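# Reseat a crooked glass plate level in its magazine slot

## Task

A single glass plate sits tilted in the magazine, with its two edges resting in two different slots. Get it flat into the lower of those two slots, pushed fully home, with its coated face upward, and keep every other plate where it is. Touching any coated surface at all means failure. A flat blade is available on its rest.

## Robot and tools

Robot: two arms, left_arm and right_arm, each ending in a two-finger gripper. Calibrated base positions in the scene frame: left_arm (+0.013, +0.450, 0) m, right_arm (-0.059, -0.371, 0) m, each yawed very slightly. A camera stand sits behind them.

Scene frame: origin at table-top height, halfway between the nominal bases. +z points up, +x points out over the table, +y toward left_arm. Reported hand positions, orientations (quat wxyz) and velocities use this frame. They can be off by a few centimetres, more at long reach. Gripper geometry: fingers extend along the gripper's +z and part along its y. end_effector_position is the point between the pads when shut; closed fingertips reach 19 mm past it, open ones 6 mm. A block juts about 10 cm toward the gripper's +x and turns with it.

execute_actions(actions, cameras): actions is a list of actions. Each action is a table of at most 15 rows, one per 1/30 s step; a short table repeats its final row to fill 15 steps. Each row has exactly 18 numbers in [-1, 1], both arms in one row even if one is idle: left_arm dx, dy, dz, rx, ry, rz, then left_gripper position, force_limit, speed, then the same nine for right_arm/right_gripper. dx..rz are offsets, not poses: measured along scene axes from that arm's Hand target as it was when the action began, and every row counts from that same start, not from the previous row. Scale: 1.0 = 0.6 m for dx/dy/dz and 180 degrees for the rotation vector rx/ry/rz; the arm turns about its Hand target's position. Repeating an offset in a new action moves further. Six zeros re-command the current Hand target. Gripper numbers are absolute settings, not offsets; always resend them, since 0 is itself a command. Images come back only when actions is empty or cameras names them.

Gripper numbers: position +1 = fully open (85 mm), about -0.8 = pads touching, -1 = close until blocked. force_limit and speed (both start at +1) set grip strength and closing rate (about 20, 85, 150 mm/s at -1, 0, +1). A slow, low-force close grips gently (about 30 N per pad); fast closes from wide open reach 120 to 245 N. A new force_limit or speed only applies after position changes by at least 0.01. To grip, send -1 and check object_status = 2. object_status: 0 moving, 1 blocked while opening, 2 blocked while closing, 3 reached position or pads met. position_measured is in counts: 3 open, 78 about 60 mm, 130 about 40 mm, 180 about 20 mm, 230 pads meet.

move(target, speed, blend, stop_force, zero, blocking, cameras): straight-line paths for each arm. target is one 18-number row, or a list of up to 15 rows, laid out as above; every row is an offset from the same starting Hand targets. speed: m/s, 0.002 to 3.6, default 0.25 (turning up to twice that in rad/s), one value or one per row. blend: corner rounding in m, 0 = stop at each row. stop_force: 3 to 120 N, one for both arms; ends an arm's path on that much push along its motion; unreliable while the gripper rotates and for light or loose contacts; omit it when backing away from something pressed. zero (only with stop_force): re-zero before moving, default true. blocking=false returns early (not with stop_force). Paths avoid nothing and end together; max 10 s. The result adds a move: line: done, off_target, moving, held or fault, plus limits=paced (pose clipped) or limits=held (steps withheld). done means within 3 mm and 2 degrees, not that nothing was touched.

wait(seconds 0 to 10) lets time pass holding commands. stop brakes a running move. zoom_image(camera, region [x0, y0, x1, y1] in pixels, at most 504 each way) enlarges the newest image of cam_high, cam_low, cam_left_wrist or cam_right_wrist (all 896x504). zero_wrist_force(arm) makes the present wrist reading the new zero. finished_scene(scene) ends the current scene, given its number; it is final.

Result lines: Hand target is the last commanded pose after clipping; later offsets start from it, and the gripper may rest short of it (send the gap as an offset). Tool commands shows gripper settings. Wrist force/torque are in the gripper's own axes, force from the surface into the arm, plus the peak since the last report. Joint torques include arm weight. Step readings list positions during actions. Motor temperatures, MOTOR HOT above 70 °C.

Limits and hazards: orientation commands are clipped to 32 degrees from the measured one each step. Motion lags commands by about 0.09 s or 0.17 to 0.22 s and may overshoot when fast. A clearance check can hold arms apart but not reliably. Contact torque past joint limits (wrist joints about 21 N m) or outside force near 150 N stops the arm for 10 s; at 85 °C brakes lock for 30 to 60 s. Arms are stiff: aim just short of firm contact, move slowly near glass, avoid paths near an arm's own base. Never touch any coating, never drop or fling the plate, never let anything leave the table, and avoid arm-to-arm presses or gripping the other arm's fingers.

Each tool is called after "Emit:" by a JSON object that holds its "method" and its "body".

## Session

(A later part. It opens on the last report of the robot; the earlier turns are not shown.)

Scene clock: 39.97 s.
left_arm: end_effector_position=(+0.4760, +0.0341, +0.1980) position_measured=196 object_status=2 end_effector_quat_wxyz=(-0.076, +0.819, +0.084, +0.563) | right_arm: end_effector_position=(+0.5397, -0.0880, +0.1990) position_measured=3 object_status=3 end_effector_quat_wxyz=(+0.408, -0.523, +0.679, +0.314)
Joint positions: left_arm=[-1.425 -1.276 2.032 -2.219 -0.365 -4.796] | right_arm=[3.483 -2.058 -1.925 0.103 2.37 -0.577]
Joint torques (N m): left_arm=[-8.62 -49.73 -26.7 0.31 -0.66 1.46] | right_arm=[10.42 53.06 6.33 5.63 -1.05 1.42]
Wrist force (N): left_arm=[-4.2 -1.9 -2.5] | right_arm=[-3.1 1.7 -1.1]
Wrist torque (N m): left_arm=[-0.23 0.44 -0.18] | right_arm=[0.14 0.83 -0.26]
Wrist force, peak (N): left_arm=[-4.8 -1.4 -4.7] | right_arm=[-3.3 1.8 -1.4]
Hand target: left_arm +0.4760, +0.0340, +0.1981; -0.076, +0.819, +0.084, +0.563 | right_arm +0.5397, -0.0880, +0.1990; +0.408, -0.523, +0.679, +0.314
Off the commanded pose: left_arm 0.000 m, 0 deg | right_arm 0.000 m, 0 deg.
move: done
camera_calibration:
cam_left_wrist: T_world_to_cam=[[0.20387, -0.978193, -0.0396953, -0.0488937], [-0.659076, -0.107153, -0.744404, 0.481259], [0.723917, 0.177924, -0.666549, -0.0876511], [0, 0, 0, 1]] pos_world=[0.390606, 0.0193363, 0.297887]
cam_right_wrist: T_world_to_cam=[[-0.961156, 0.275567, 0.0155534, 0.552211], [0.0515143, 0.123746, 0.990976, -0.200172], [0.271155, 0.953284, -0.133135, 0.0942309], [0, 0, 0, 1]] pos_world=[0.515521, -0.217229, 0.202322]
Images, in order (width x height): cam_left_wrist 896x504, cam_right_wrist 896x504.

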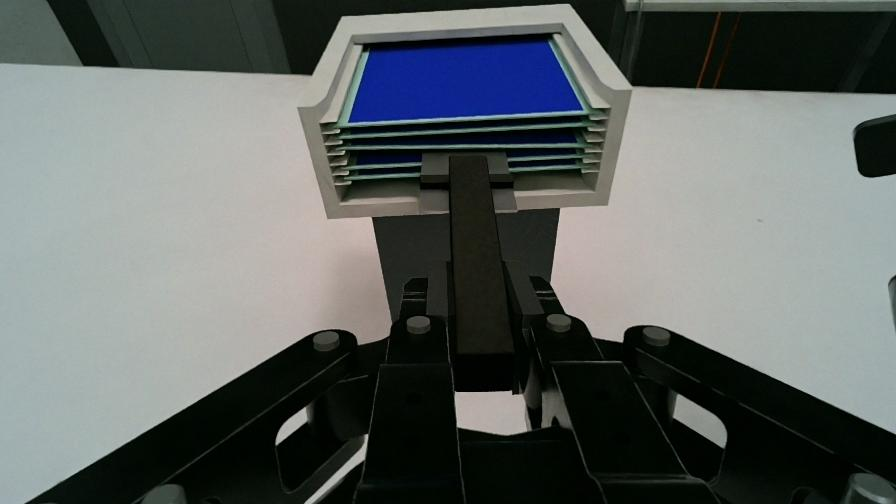

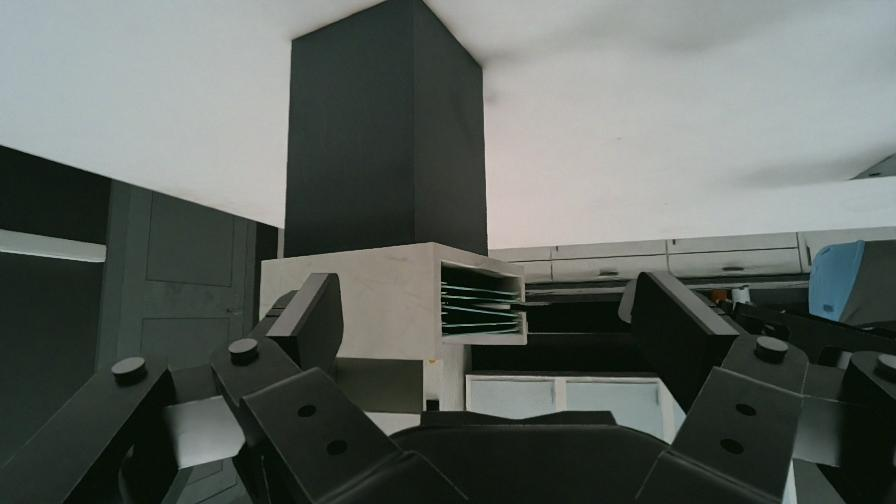

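Emit:
{"method": "move", "body": {"target": [0, 0, 0.00383, 0, 0, 0, -1, -0.2, -1, 0, 0, 0, 0, 0, 0, 1, 1, 1], "speed": 0.01, "stop_force": 5, "cameras": ["cam_left_wrist", "cam_right_wrist"]}}

Emit:
{"method": "zoom_image", "body": {"camera": "cam_right_wrist", "region": [430, 275, 490, 340]}}

Emit:
{"method": "zoom_image", "body": {"camera": "cam_right_wrist", "region": [480, 285, 540, 325]}}

Scene clock: 41.50 s.
left_arm: end_effector_position=(+0.4760, +0.0340, +0.2004) position_measured=196 object_status=2 end_effector_quat_wxyz=(-0.076, +0.819, +0.084, +0.563) | right_arm: end_effector_position=(+0.5397, -0.0880, +0.1990) position_measured=3 object_status=3 end_effector_quat_wxyz=(+0.408, -0.523, +0.679, +0.314)
Joint positions: left_arm=[-1.425 -1.28 2.03 -2.213 -0.365 -4.796] | right_arm=[3.483 -2.058 -1.925 0.103 2.37 -0.577]
Joint torques (N m): left_arm=[-8.18 -34.5 -27.61 -3.9 -0.52 -0.82] | right_arm=[10.66 52.73 6.18 5.61 -1.09 1.46]
Wrist force (N): left_arm=[-4.2 -1.6 -2.5] | right_arm=[-3.0 1.7 -1.4]
Wrist torque (N m): left_arm=[-0.20 0.39 -0.18] | right_arm=[0.15 0.81 -0.26]
Wrist force, peak (N): left_arm=[-4.6 -1.9 -2.8] | right_arm=[-3.2 1.7 -1.4]
Hand target: left_arm +0.4760, +0.0340, +0.2004; -0.076, +0.819, +0.084, +0.563 | right_arm +0.5397, -0.0880, +0.1990; +0.408, -0.523, +0.679, +0.314
Off the commanded pose: left_arm 0.000 m, 0 deg | right_arm 0.000 m, 0 deg.
move: done
camera_calibration:
cam_left_wrist: T_world_to_cam=[[0.203934, -0.978183, -0.0396218, -0.0488456], [-0.659056, -0.107249, -0.744408, 0.483041], [0.723917, 0.177923, -0.666549, -0.0860514], [0, 0, 0, 1]] pos_world=[0.390607, 0.0193363, 0.300287]
cam_right_wrist: T_world_to_cam=[[-0.961156, 0.275567, 0.0155534, 0.552211], [0.0515143, 0.123746, 0.990976, -0.200172], [0.271155, 0.953284, -0.133135, 0.0942309], [0, 0, 0, 1]] pos_world=[0.515521, -0.217229, 0.202322]
Images, in order (width x height): cam_left_wrist 896x504, cam_right_wrist 896x504.

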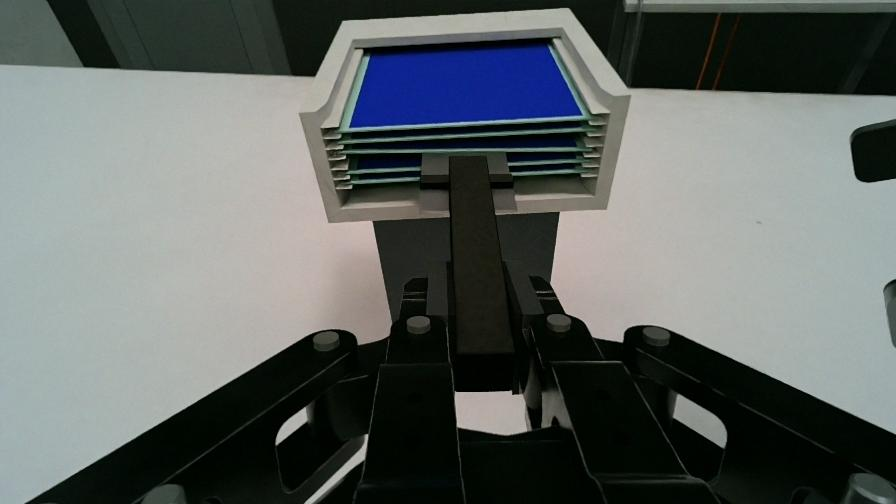

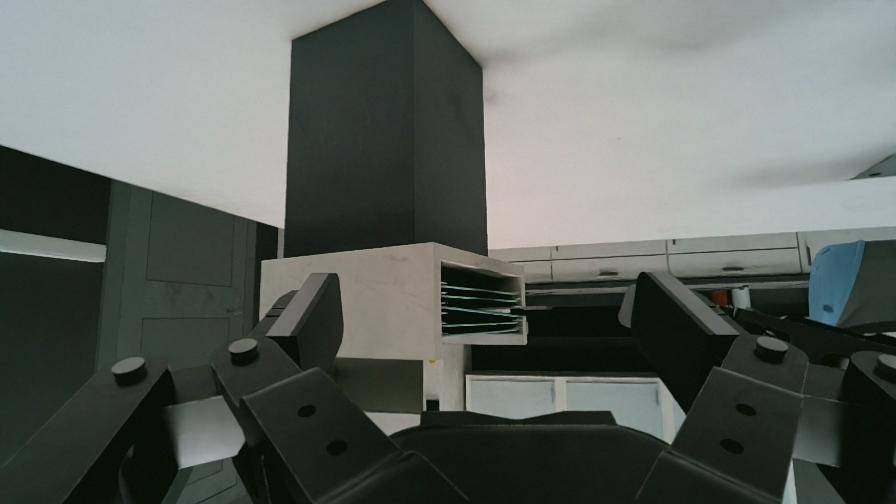

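Scaled by 7.754 from the camera's 896x504 image, which has a finer 1280x720 frame.

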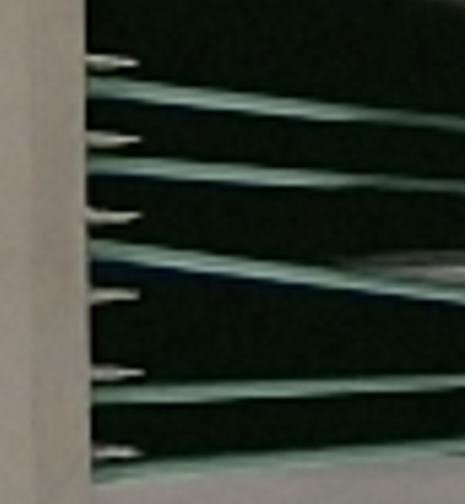

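Scaled by 8.400 from the camera's 896x504 image, which has a finer 1280x720 frame.

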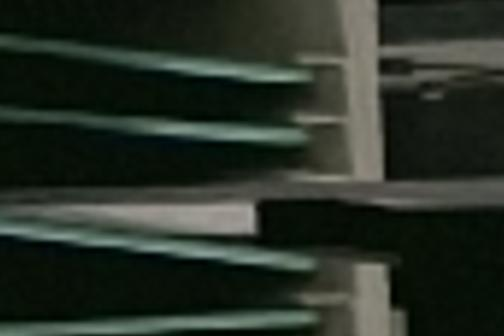

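Emit:
{"method": "move", "body": {"target": [0, 0, 0.0011, 0, 0, 0, -1, -0.2, -1, 0, 0, 0, 0, 0, 0, 1, 1, 1], "speed": 0.01, "stop_force": 5, "cameras": ["cam_left_wrist", "cam_right_wrist"]}}

Emit:
{"method": "zoom_image", "body": {"camera": "cam_right_wrist", "region": [430, 275, 490, 340]}}

Emit:
{"method": "zoom_image", "body": {"camera": "cam_right_wrist", "region": [480, 285, 540, 325]}}

Emit:
{"method": "zoom_image", "body": {"camera": "cam_left_wrist", "region": [300, 80, 420, 200]}}

Emit:
{"method": "zoom_image", "body": {"camera": "cam_left_wrist", "region": [510, 80, 630, 200]}}

Scene clock: 42.77 s.
left_arm: end_effector_position=(+0.4760, +0.0340, +0.2010) position_measured=196 object_status=2 end_effector_quat_wxyz=(-0.076, +0.819, +0.084, +0.563) | right_arm: end_effector_position=(+0.5397, -0.0880, +0.1990) position_measured=3 object_status=3 end_effector_quat_wxyz=(+0.408, -0.523, +0.679, +0.314)
Joint positions: left_arm=[-1.425 -1.281 2.029 -2.211 -0.365 -4.796] | right_arm=[3.483 -2.058 -1.925 0.103 2.37 -0.577]
Joint torques (N m): left_arm=[-8.58 -48.08 -32.54 -0.86 -0.34 -0.87] | right_arm=[10.81 52.63 6.14 5.57 -1.07 1.42]
Wrist force (N): left_arm=[-4.6 -1.6 -2.6] | right_arm=[-3.1 1.5 -1.4]
Wrist torque (N m): left_arm=[-0.21 0.41 -0.18] | right_arm=[0.11 0.83 -0.26]
Wrist force, peak (N): left_arm=[-4.9 -1.7 -2.5] | right_arm=[-3.2 1.8 -1.5]
Hand target: left_arm +0.4760, +0.0340, +0.2010; -0.076, +0.819, +0.084, +0.563 | right_arm +0.5397, -0.0880, +0.1990; +0.408, -0.523, +0.679, +0.314
Off the commanded pose: left_arm 0.000 m, 0 deg | right_arm 0.000 m, 0 deg.
move: done
camera_calibration:
cam_left_wrist: T_world_to_cam=[[0.203934, -0.978183, -0.0396218, -0.0488218], [-0.659056, -0.107249, -0.744408, 0.483488], [0.723917, 0.177923, -0.666549, -0.0856514], [0, 0, 0, 1]] pos_world=[0.390607, 0.0193363, 0.300887]
cam_right_wrist: T_world_to_cam=[[-0.961156, 0.275567, 0.0155534, 0.552211], [0.0515143, 0.123746, 0.990976, -0.200172], [0.271155, 0.953284, -0.133135, 0.0942309], [0, 0, 0, 1]] pos_world=[0.515521, -0.217229, 0.202322]
Images, in order (width x height): cam_left_wrist 896x504, cam_right_wrist 896x504.

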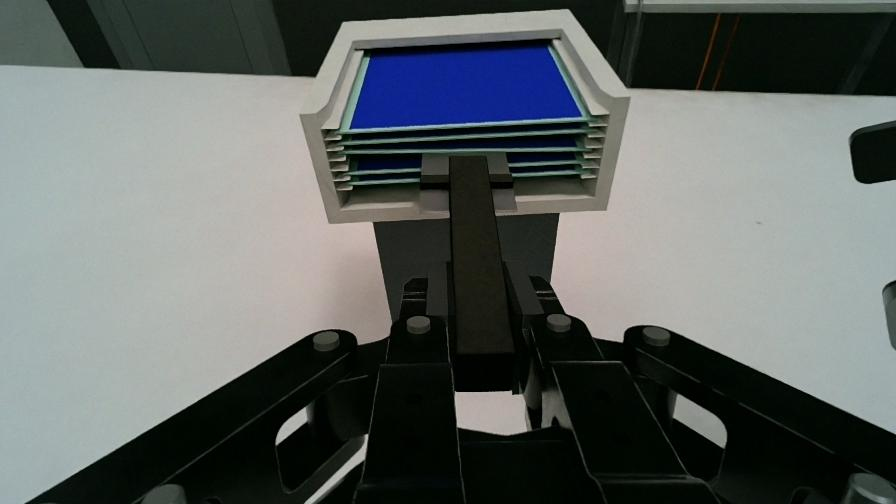

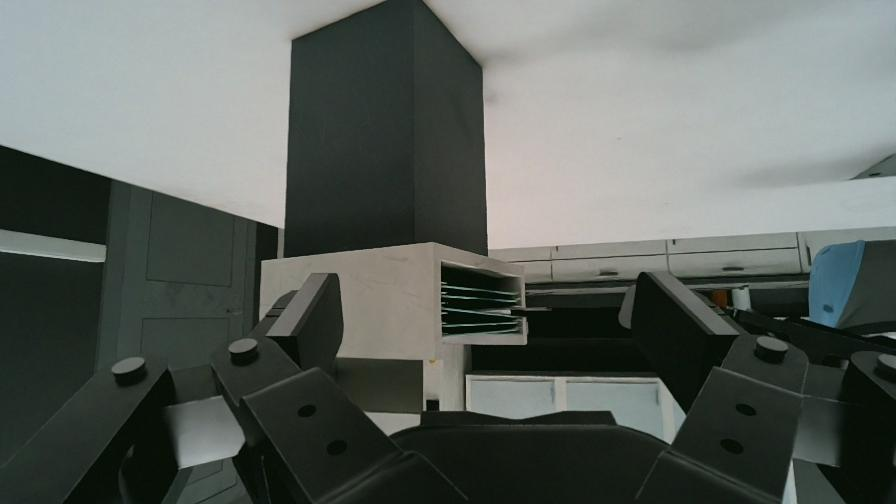

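Scaled by 7.754 from the camera's 896x504 image, which has a finer 1280x720 frame.

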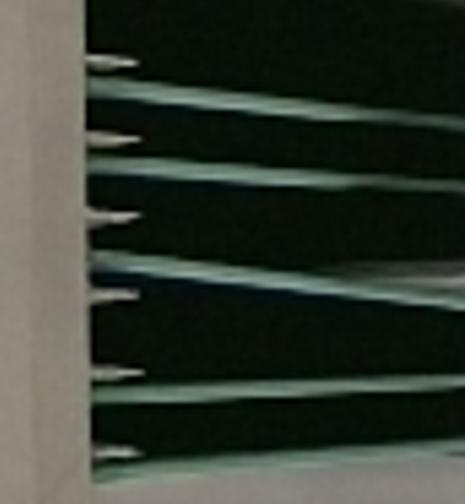

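Scaled by 8.400 from the camera's 896x504 image, which has a finer 1280x720 frame.

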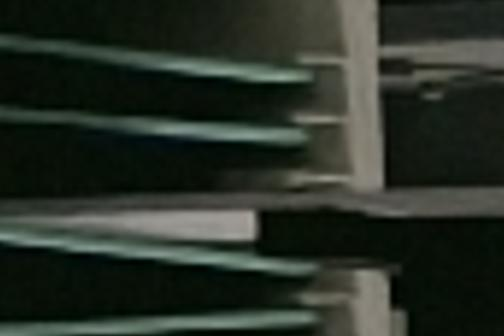

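Scaled by 4.200 from the camera's 896x504 image, which has a finer 1280x720 frame.

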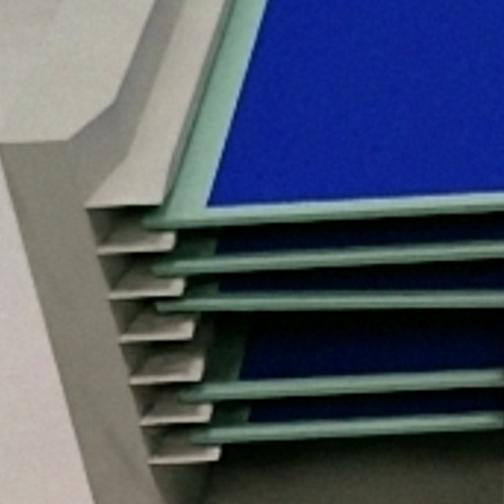

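Scaled by 4.200 from the camera's 896x504 image, which has a finer 1280x720 frame.

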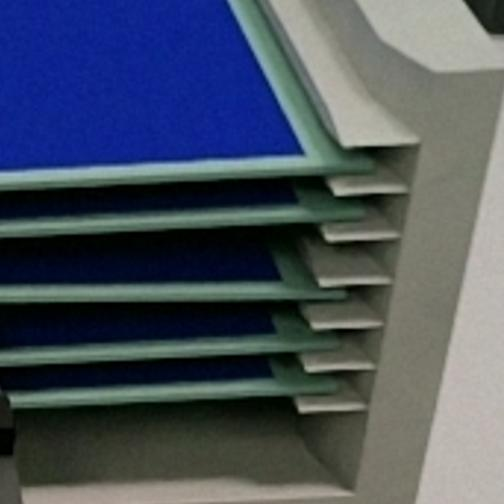

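Emit:
{"method": "move", "body": {"target": [-0.0081, -0.00195, -0.00012, 0, 0, 0, -1, -0.2, -1, 0, 0, 0, 0, 0, 0, 1, 1, 1], "speed": 0.02, "stop_force": 6, "cameras": ["cam_left_wrist", "cam_right_wrist"]}}

Emit:
{"method": "zoom_image", "body": {"camera": "cam_right_wrist", "region": [430, 275, 490, 340]}}

Emit:
{"method": "zoom_image", "body": {"camera": "cam_right_wrist", "region": [480, 285, 540, 325]}}

Emit:
{"method": "zoom_image", "body": {"camera": "cam_left_wrist", "region": [300, 80, 420, 200]}}

Emit:
{"method": "zoom_image", "body": {"camera": "cam_left_wrist", "region": [510, 80, 630, 200]}}

Scene clock: 45.23 s.
left_arm: end_effector_position=(+0.4711, +0.0329, +0.2010) position_measured=196 object_status=2 end_effector_quat_wxyz=(-0.076, +0.819, +0.084, +0.563) | right_arm: end_effector_position=(+0.5397, -0.0880, +0.1990) position_measured=3 object_status=3 end_effector_quat_wxyz=(+0.408, -0.523, +0.679, +0.314)
Joint positions: left_arm=[-1.435 -1.287 2.029 -2.18 -0.366 -4.823] | right_arm=[3.483 -2.058 -1.925 0.103 2.37 -0.577]
Joint torques (N m): left_arm=[8.91 -20.73 -34.26 -6.55 2.3 1.52] | right_arm=[10.53 52.39 6.33 5.71 -0.91 1.37]
Wrist force (N): left_arm=[-4.8 -1.7 -2.6] | right_arm=[-2.9 1.6 -1.5]
Wrist torque (N m): left_arm=[-0.22 0.43 -0.04] | right_arm=[0.12 0.81 -0.26]
Wrist force, peak (N): left_arm=[-5.0 -2.0 -2.7] | right_arm=[-3.3 1.7 -1.5]
Hand target: left_arm +0.4711, +0.0329, +0.2010; -0.076, +0.819, +0.084, +0.563 | right_arm +0.5397, -0.0880, +0.1990; +0.408, -0.523, +0.679, +0.314
Off the commanded pose: left_arm 0.000 m, 0 deg | right_arm 0.000 m, 0 deg.
move: done
camera_calibration:
cam_left_wrist: T_world_to_cam=[[0.203934, -0.978183, -0.0396218, -0.0490003], [-0.659056, -0.107249, -0.744408, 0.480056], [0.723917, 0.177923, -0.666549, -0.0819574], [0, 0, 0, 1]] pos_world=[0.385707, 0.0181363, 0.300787]
cam_right_wrist: T_world_to_cam=[[-0.961156, 0.275567, 0.0155534, 0.552211], [0.0515143, 0.123746, 0.990976, -0.200172], [0.271155, 0.953284, -0.133135, 0.0942309], [0, 0, 0, 1]] pos_world=[0.515521, -0.217229, 0.202322]
Images, in order (width x height): cam_left_wrist 896x504, cam_right_wrist 896x504.

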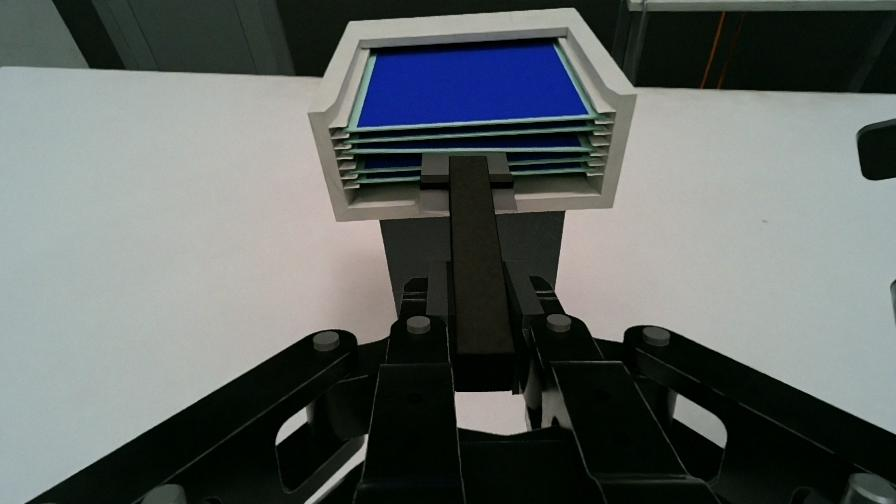

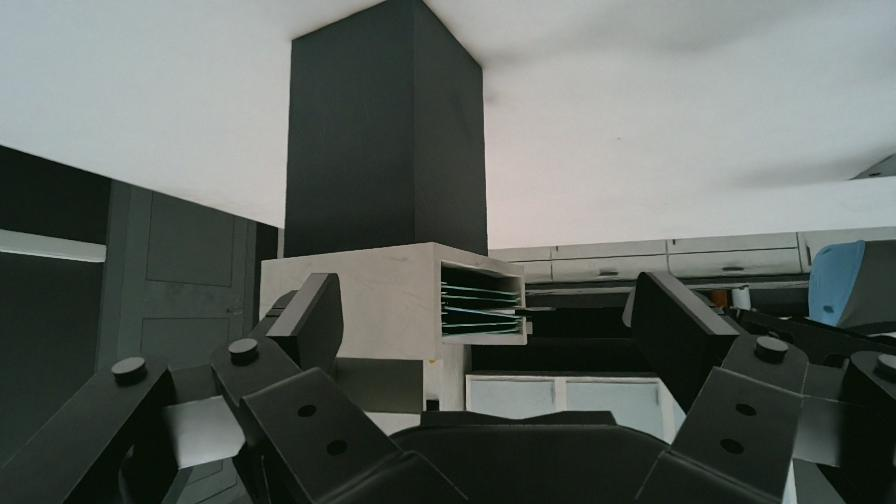

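Scaled by 7.754 from the camera's 896x504 image, which has a finer 1280x720 frame.

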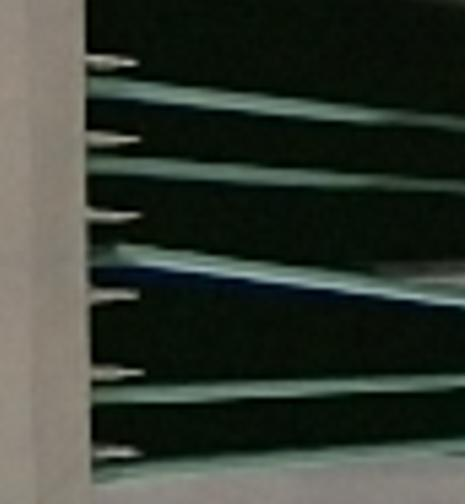

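Scaled by 8.400 from the camera's 896x504 image, which has a finer 1280x720 frame.

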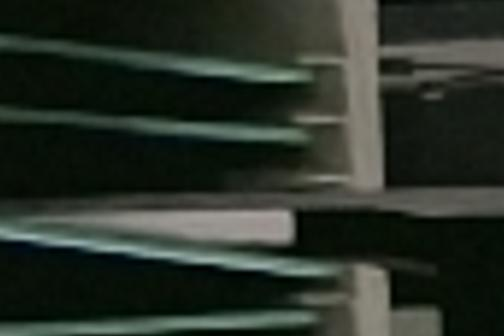

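Scaled by 4.200 from the camera's 896x504 image, which has a finer 1280x720 frame.

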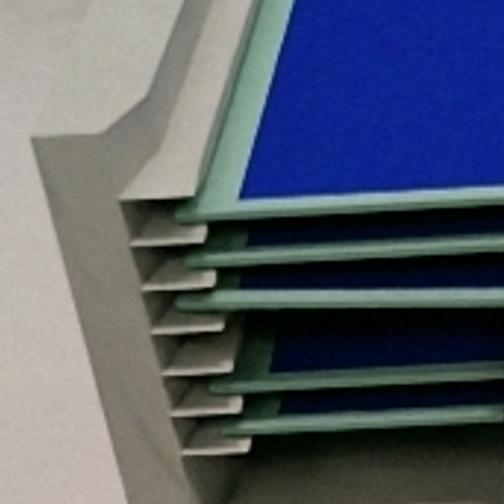

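Scaled by 4.200 from the camera's 896x504 image, which has a finer 1280x720 frame.

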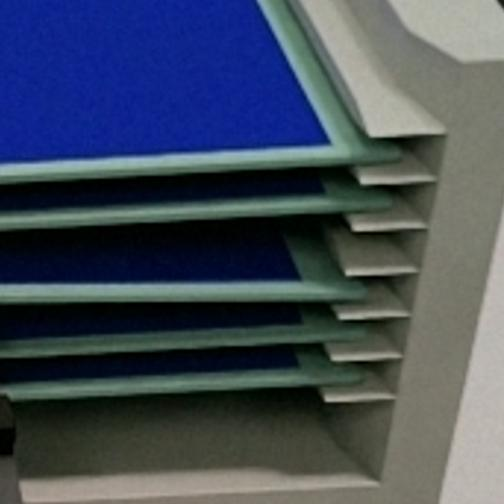

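Emit:
{"method": "zoom_image", "body": {"camera": "cam_left_wrist", "region": [560, 110, 610, 180]}}

Emit:
{"method": "zoom_image", "body": {"camera": "cam_left_wrist", "region": [325, 120, 385, 190]}}

Emit:
{"method": "zoom_image", "body": {"camera": "cam_right_wrist", "region": [436, 290, 476, 325]}}

Emit:
{"method": "zoom_image", "body": {"camera": "cam_right_wrist", "region": [490, 298, 535, 333]}}

Scaled by 7.200 from the camera's 896x504 image, which has a finer 1280x720 frame.

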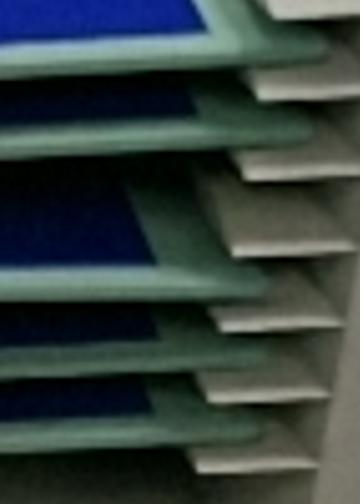

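Scaled by 7.200 from the camera's 896x504 image, which has a finer 1280x720 frame.

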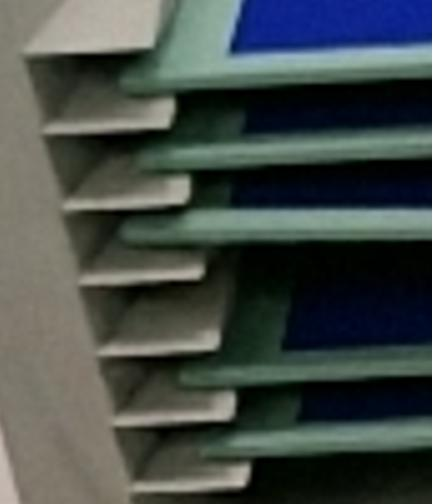

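Scaled by 12.600 from the camera's 896x504 image, which has a finer 1280x720 frame.

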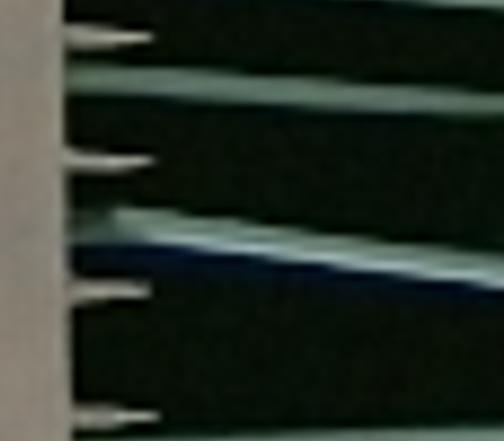

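Scaled by 11.200 from the camera's 896x504 image, which has a finer 1280x720 frame.

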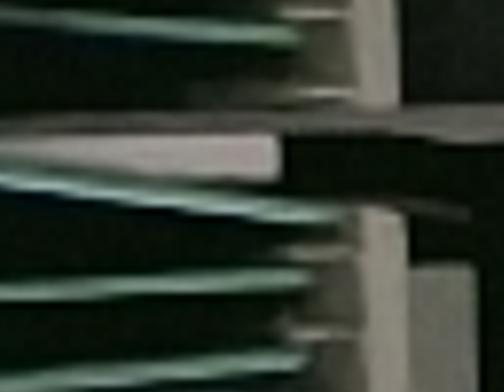

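Emit:
{"method": "move", "body": {"target": [-0.0065, -0.0015, -0.0001, -0.0014, -0.0003, -0.0020, -1, -0.2, -1, 0, 0, 0, 0, 0, 0, 1, 1, 1], "speed": 0.02, "stop_force": 6, "cameras": ["cam_left_wrist", "cam_right_wrist"]}}

Emit:
{"method": "zoom_image", "body": {"camera": "cam_right_wrist", "region": [430, 275, 490, 340]}}

Emit:
{"method": "zoom_image", "body": {"camera": "cam_right_wrist", "region": [480, 285, 540, 325]}}

Emit:
{"method": "zoom_image", "body": {"camera": "cam_left_wrist", "region": [320, 110, 400, 190]}}

Emit:
{"method": "zoom_image", "body": {"camera": "cam_left_wrist", "region": [540, 100, 620, 180]}}

Emit:
{"method": "zoom_image", "body": {"camera": "cam_left_wrist", "region": [340, 20, 460, 140]}}

Emit:
{"method": "zoom_image", "body": {"camera": "cam_left_wrist", "region": [500, 20, 620, 140]}}

Scene clock: 51.90 s.
left_arm: end_effector_position=(+0.4672, +0.0320, +0.2009) position_measured=196 object_status=2 end_effector_quat_wxyz=(-0.073, +0.819, +0.083, +0.563) | right_arm: end_effector_position=(+0.5397, -0.0880, +0.1990) position_measured=3 object_status=3 end_effector_quat_wxyz=(+0.408, -0.523, +0.679, +0.314)
Joint positions: left_arm=[-1.443 -1.293 2.037 -2.182 -0.366 -4.828] | right_arm=[3.483 -2.058 -1.925 0.103 2.37 -0.577]
Joint torques (N m): left_arm=[9.48 -22.2 -32.9 -2.92 -0.59 1.48] | right_arm=[11.08 51.46 6.38 5.59 -0.94 1.11]
Wrist force (N): left_arm=[-4.7 -1.7 -2.6] | right_arm=[-3.0 1.7 -1.5]
Wrist torque (N m): left_arm=[-0.21 0.41 -0.04] | right_arm=[0.14 0.82 -0.26]
Wrist force, peak (N): left_arm=[-4.9 -1.9 -2.8] | right_arm=[-3.1 1.9 -1.4]
Hand target: left_arm +0.4672, +0.0320, +0.2009; -0.073, +0.819, +0.083, +0.563 | right_arm +0.5397, -0.0880, +0.1990; +0.408, -0.523, +0.679, +0.314
Off the commanded pose: left_arm 0.000 m, 0 deg | right_arm 0.000 m, 0 deg.
move: done
camera_calibration:
cam_left_wrist: T_world_to_cam=[[0.197792, -0.979619, -0.035008, -0.0470719], [-0.65904, -0.106458, -0.744536, 0.47738], [0.725634, 0.170335, -0.666664, -0.079476], [0, 0, 0, 1]] pos_world=[0.381593, 0.018246, 0.300795]
cam_right_wrist: T_world_to_cam=[[-0.961156, 0.275567, 0.0155534, 0.552211], [0.0515143, 0.123746, 0.990976, -0.200172], [0.271155, 0.953284, -0.133135, 0.0942309], [0, 0, 0, 1]] pos_world=[0.515521, -0.217229, 0.202322]
Images, in order (width x height): cam_left_wrist 896x504, cam_right_wrist 896x504.

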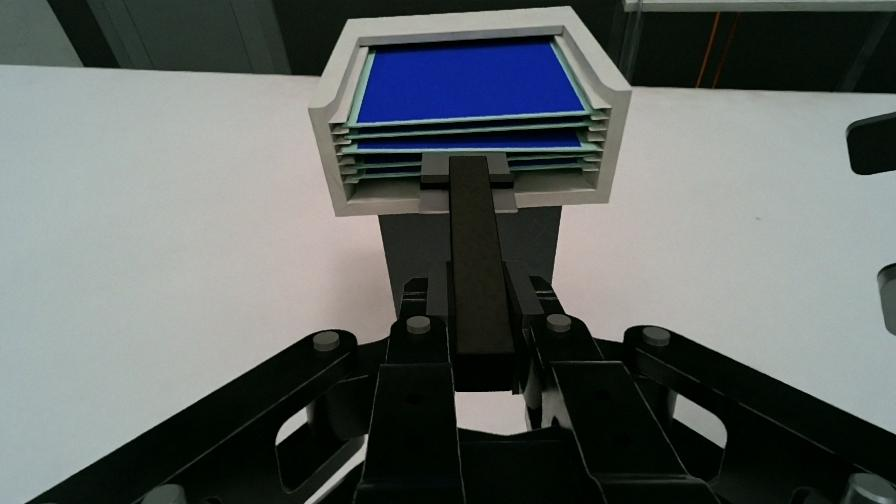

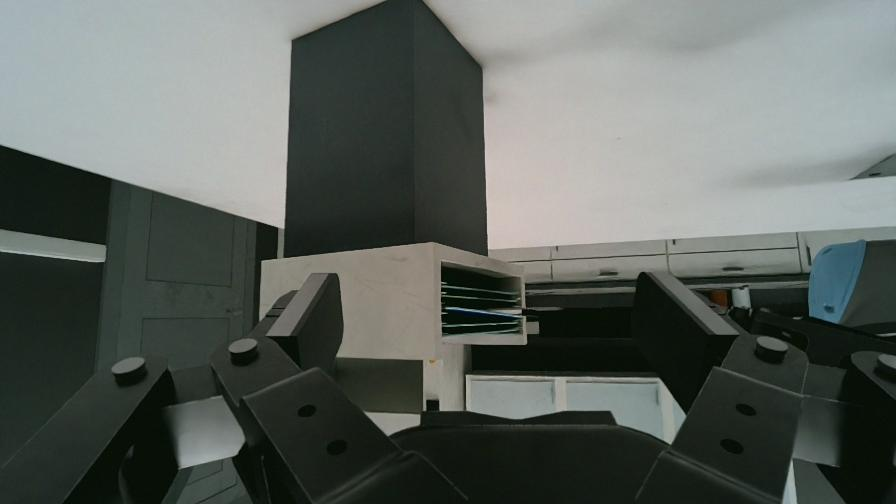

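Scaled by 7.754 from the camera's 896x504 image, which has a finer 1280x720 frame.

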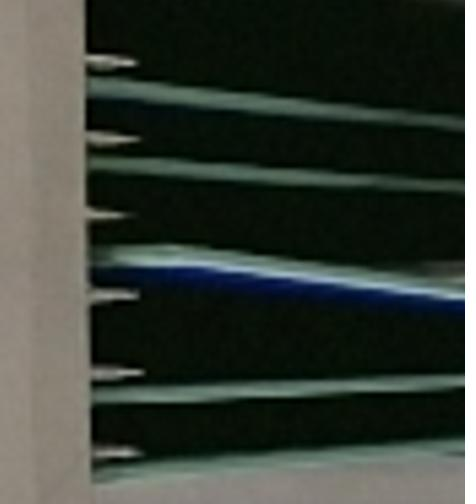

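Scaled by 8.400 from the camera's 896x504 image, which has a finer 1280x720 frame.

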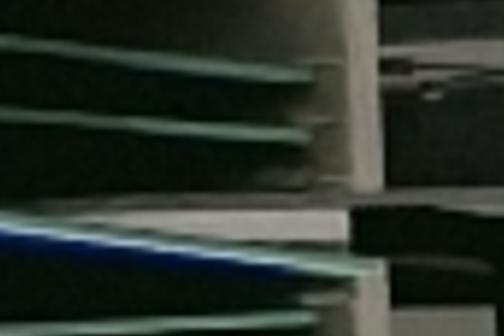

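Scaled by 6.300 from the camera's 896x504 image, which has a finer 1280x720 frame.

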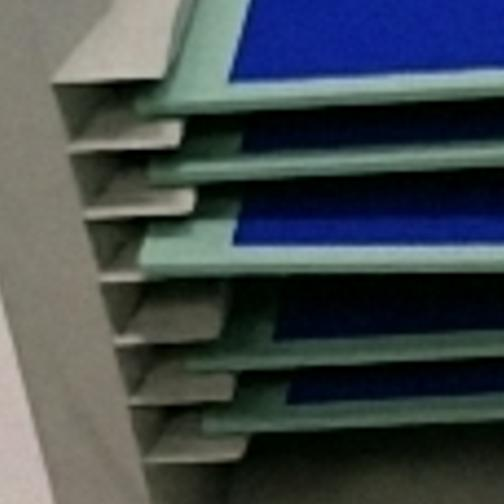

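Scaled by 6.300 from the camera's 896x504 image, which has a finer 1280x720 frame.

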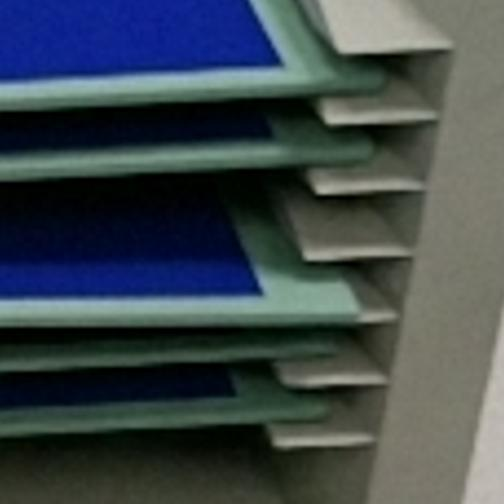

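Scaled by 4.200 from the camera's 896x504 image, which has a finer 1280x720 frame.

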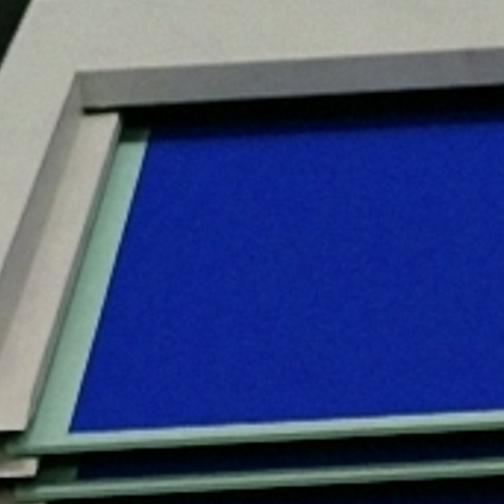

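Scaled by 4.200 from the camera's 896x504 image, which has a finer 1280x720 frame.

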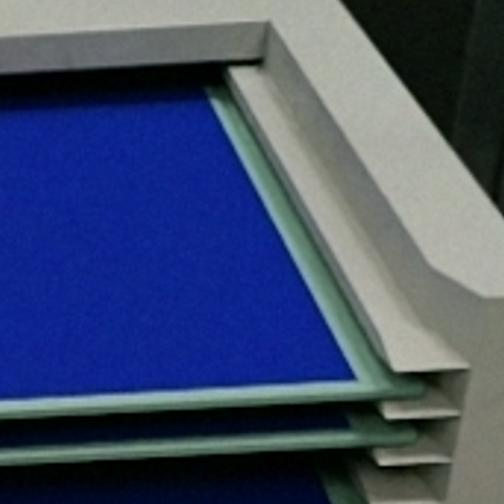

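Emit:
{"method": "move", "body": {"target": [-0.01622, -0.0038, 0.00075, 0, 0, 0, -1, -0.2, -1, 0, 0, 0, 0, 0, 0, 1, 1, 1], "speed": 0.03, "stop_force": 6, "cameras": ["cam_left_wrist", "cam_right_wrist"]}}

Emit:
{"method": "zoom_image", "body": {"camera": "cam_right_wrist", "region": [430, 275, 490, 340]}}

Emit:
{"method": "zoom_image", "body": {"camera": "cam_right_wrist", "region": [480, 285, 540, 325]}}

Emit:
{"method": "zoom_image", "body": {"camera": "cam_left_wrist", "region": [320, 90, 410, 180]}}

Emit:
{"method": "zoom_image", "body": {"camera": "cam_left_wrist", "region": [530, 90, 620, 180]}}

Scene clock: 54.87 s.
left_arm: end_effector_position=(+0.4575, +0.0297, +0.2013) position_measured=196 object_status=2 end_effector_quat_wxyz=(-0.073, +0.819, +0.083, +0.563) | right_arm: end_effector_position=(+0.5397, -0.0880, +0.1990) position_measured=3 object_status=3 end_effector_quat_wxyz=(+0.408, -0.523, +0.679, +0.314)
Joint positions: left_arm=[-1.463 -1.305 2.035 -2.117 -0.37 -4.883] | right_arm=[3.483 -2.058 -1.925 0.103 2.37 -0.577]
Joint torques (N m): left_arm=[9.1 -19.7 -22.68 -6.48 5.06 1.49] | right_arm=[11.15 50.65 6.3 5.68 -1.01 1.23]
Wrist force (N): left_arm=[-4.8 -1.9 -2.5] | right_arm=[-3.1 1.6 -1.3]
Wrist torque (N m): left_arm=[-0.24 0.44 -0.03] | right_arm=[0.13 0.83 -0.26]
Wrist force, peak (N): left_arm=[-4.9 -1.8 -2.9] | right_arm=[-3.2 2.0 -1.3]
Hand target: left_arm +0.4575, +0.0297, +0.2013; -0.073, +0.819, +0.083, +0.563 | right_arm +0.5397, -0.0880, +0.1990; +0.408, -0.523, +0.679, +0.314
Off the commanded pose: left_arm 0.000 m, 0 deg | right_arm 0.000 m, 0 deg.
move: done
camera_calibration:
cam_left_wrist: T_world_to_cam=[[0.197777, -0.979621, -0.0350253, -0.0473816], [-0.659044, -0.106435, -0.744535, 0.471042], [0.725634, 0.170335, -0.666664, -0.0717789], [0, 0, 0, 1]] pos_world=[0.371893, 0.015946, 0.301195]
cam_right_wrist: T_world_to_cam=[[-0.961156, 0.275567, 0.0155534, 0.552211], [0.0515143, 0.123746, 0.990976, -0.200172], [0.271155, 0.953284, -0.133135, 0.0942309], [0, 0, 0, 1]] pos_world=[0.515521, -0.217229, 0.202322]
Images, in order (width x height): cam_left_wrist 896x504, cam_right_wrist 896x504.

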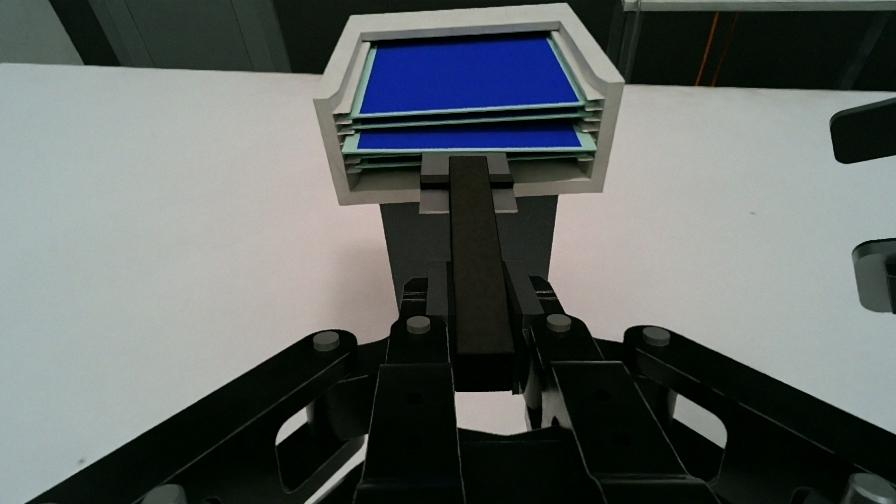

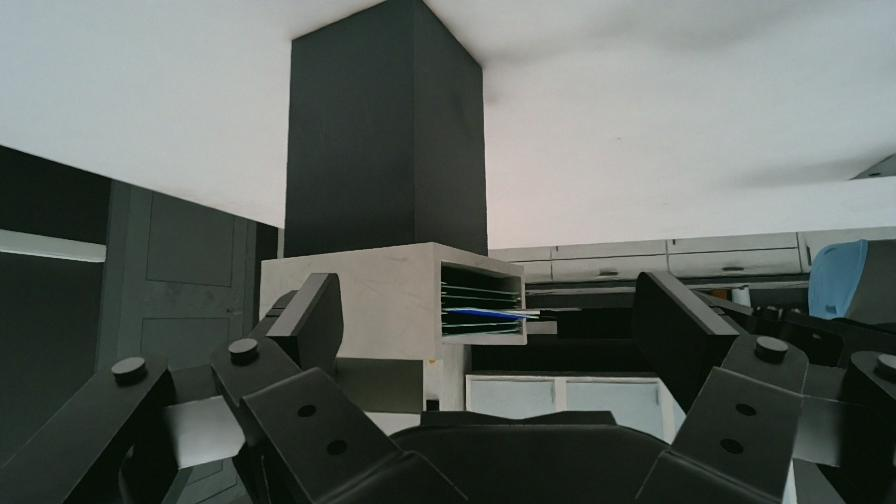

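Scaled by 7.754 from the camera's 896x504 image, which has a finer 1280x720 frame.

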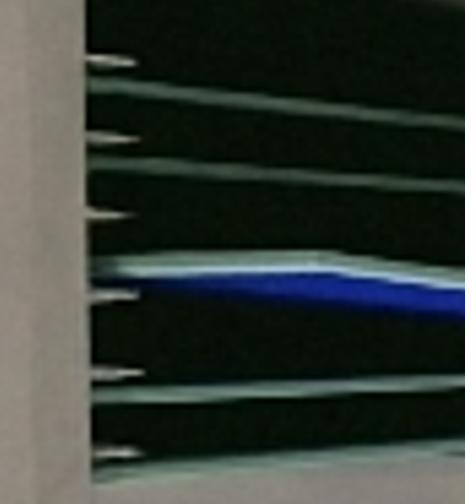

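Scaled by 8.400 from the camera's 896x504 image, which has a finer 1280x720 frame.

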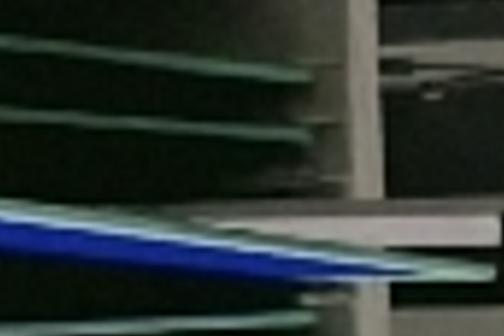

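Scaled by 5.600 from the camera's 896x504 image, which has a finer 1280x720 frame.

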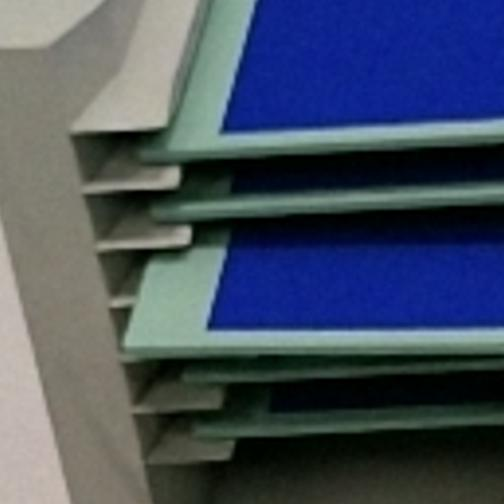

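Scaled by 5.600 from the camera's 896x504 image, which has a finer 1280x720 frame.

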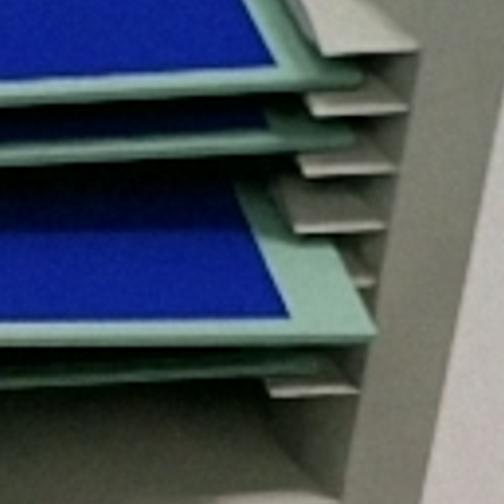

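Emit:
{"method": "zoom_image", "body": {"camera": "cam_right_wrist", "region": [436, 295, 476, 325]}}

Emit:
{"method": "zoom_image", "body": {"camera": "cam_right_wrist", "region": [470, 295, 510, 325]}}

Emit:
{"method": "zoom_image", "body": {"camera": "cam_right_wrist", "region": [505, 300, 545, 330]}}

Scaled by 12.600 from the camera's 896x504 image, which has a finer 1280x720 frame.

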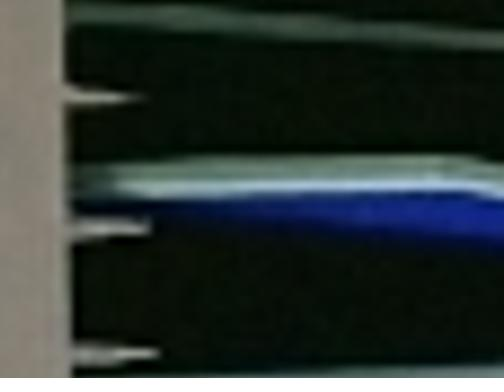

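Scaled by 12.600 from the camera's 896x504 image, which has a finer 1280x720 frame.

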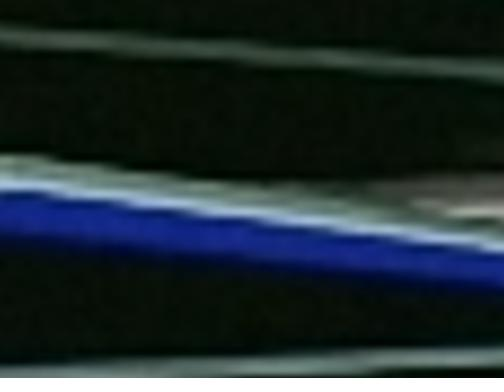

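Scaled by 12.600 from the camera's 896x504 image, which has a finer 1280x720 frame.

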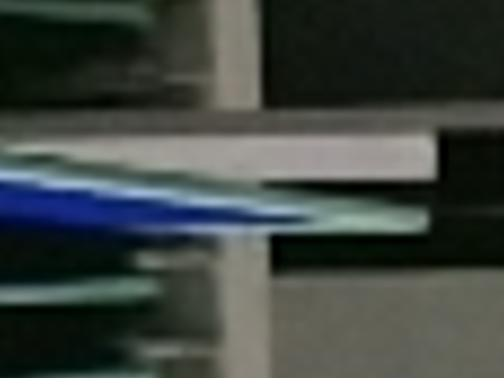

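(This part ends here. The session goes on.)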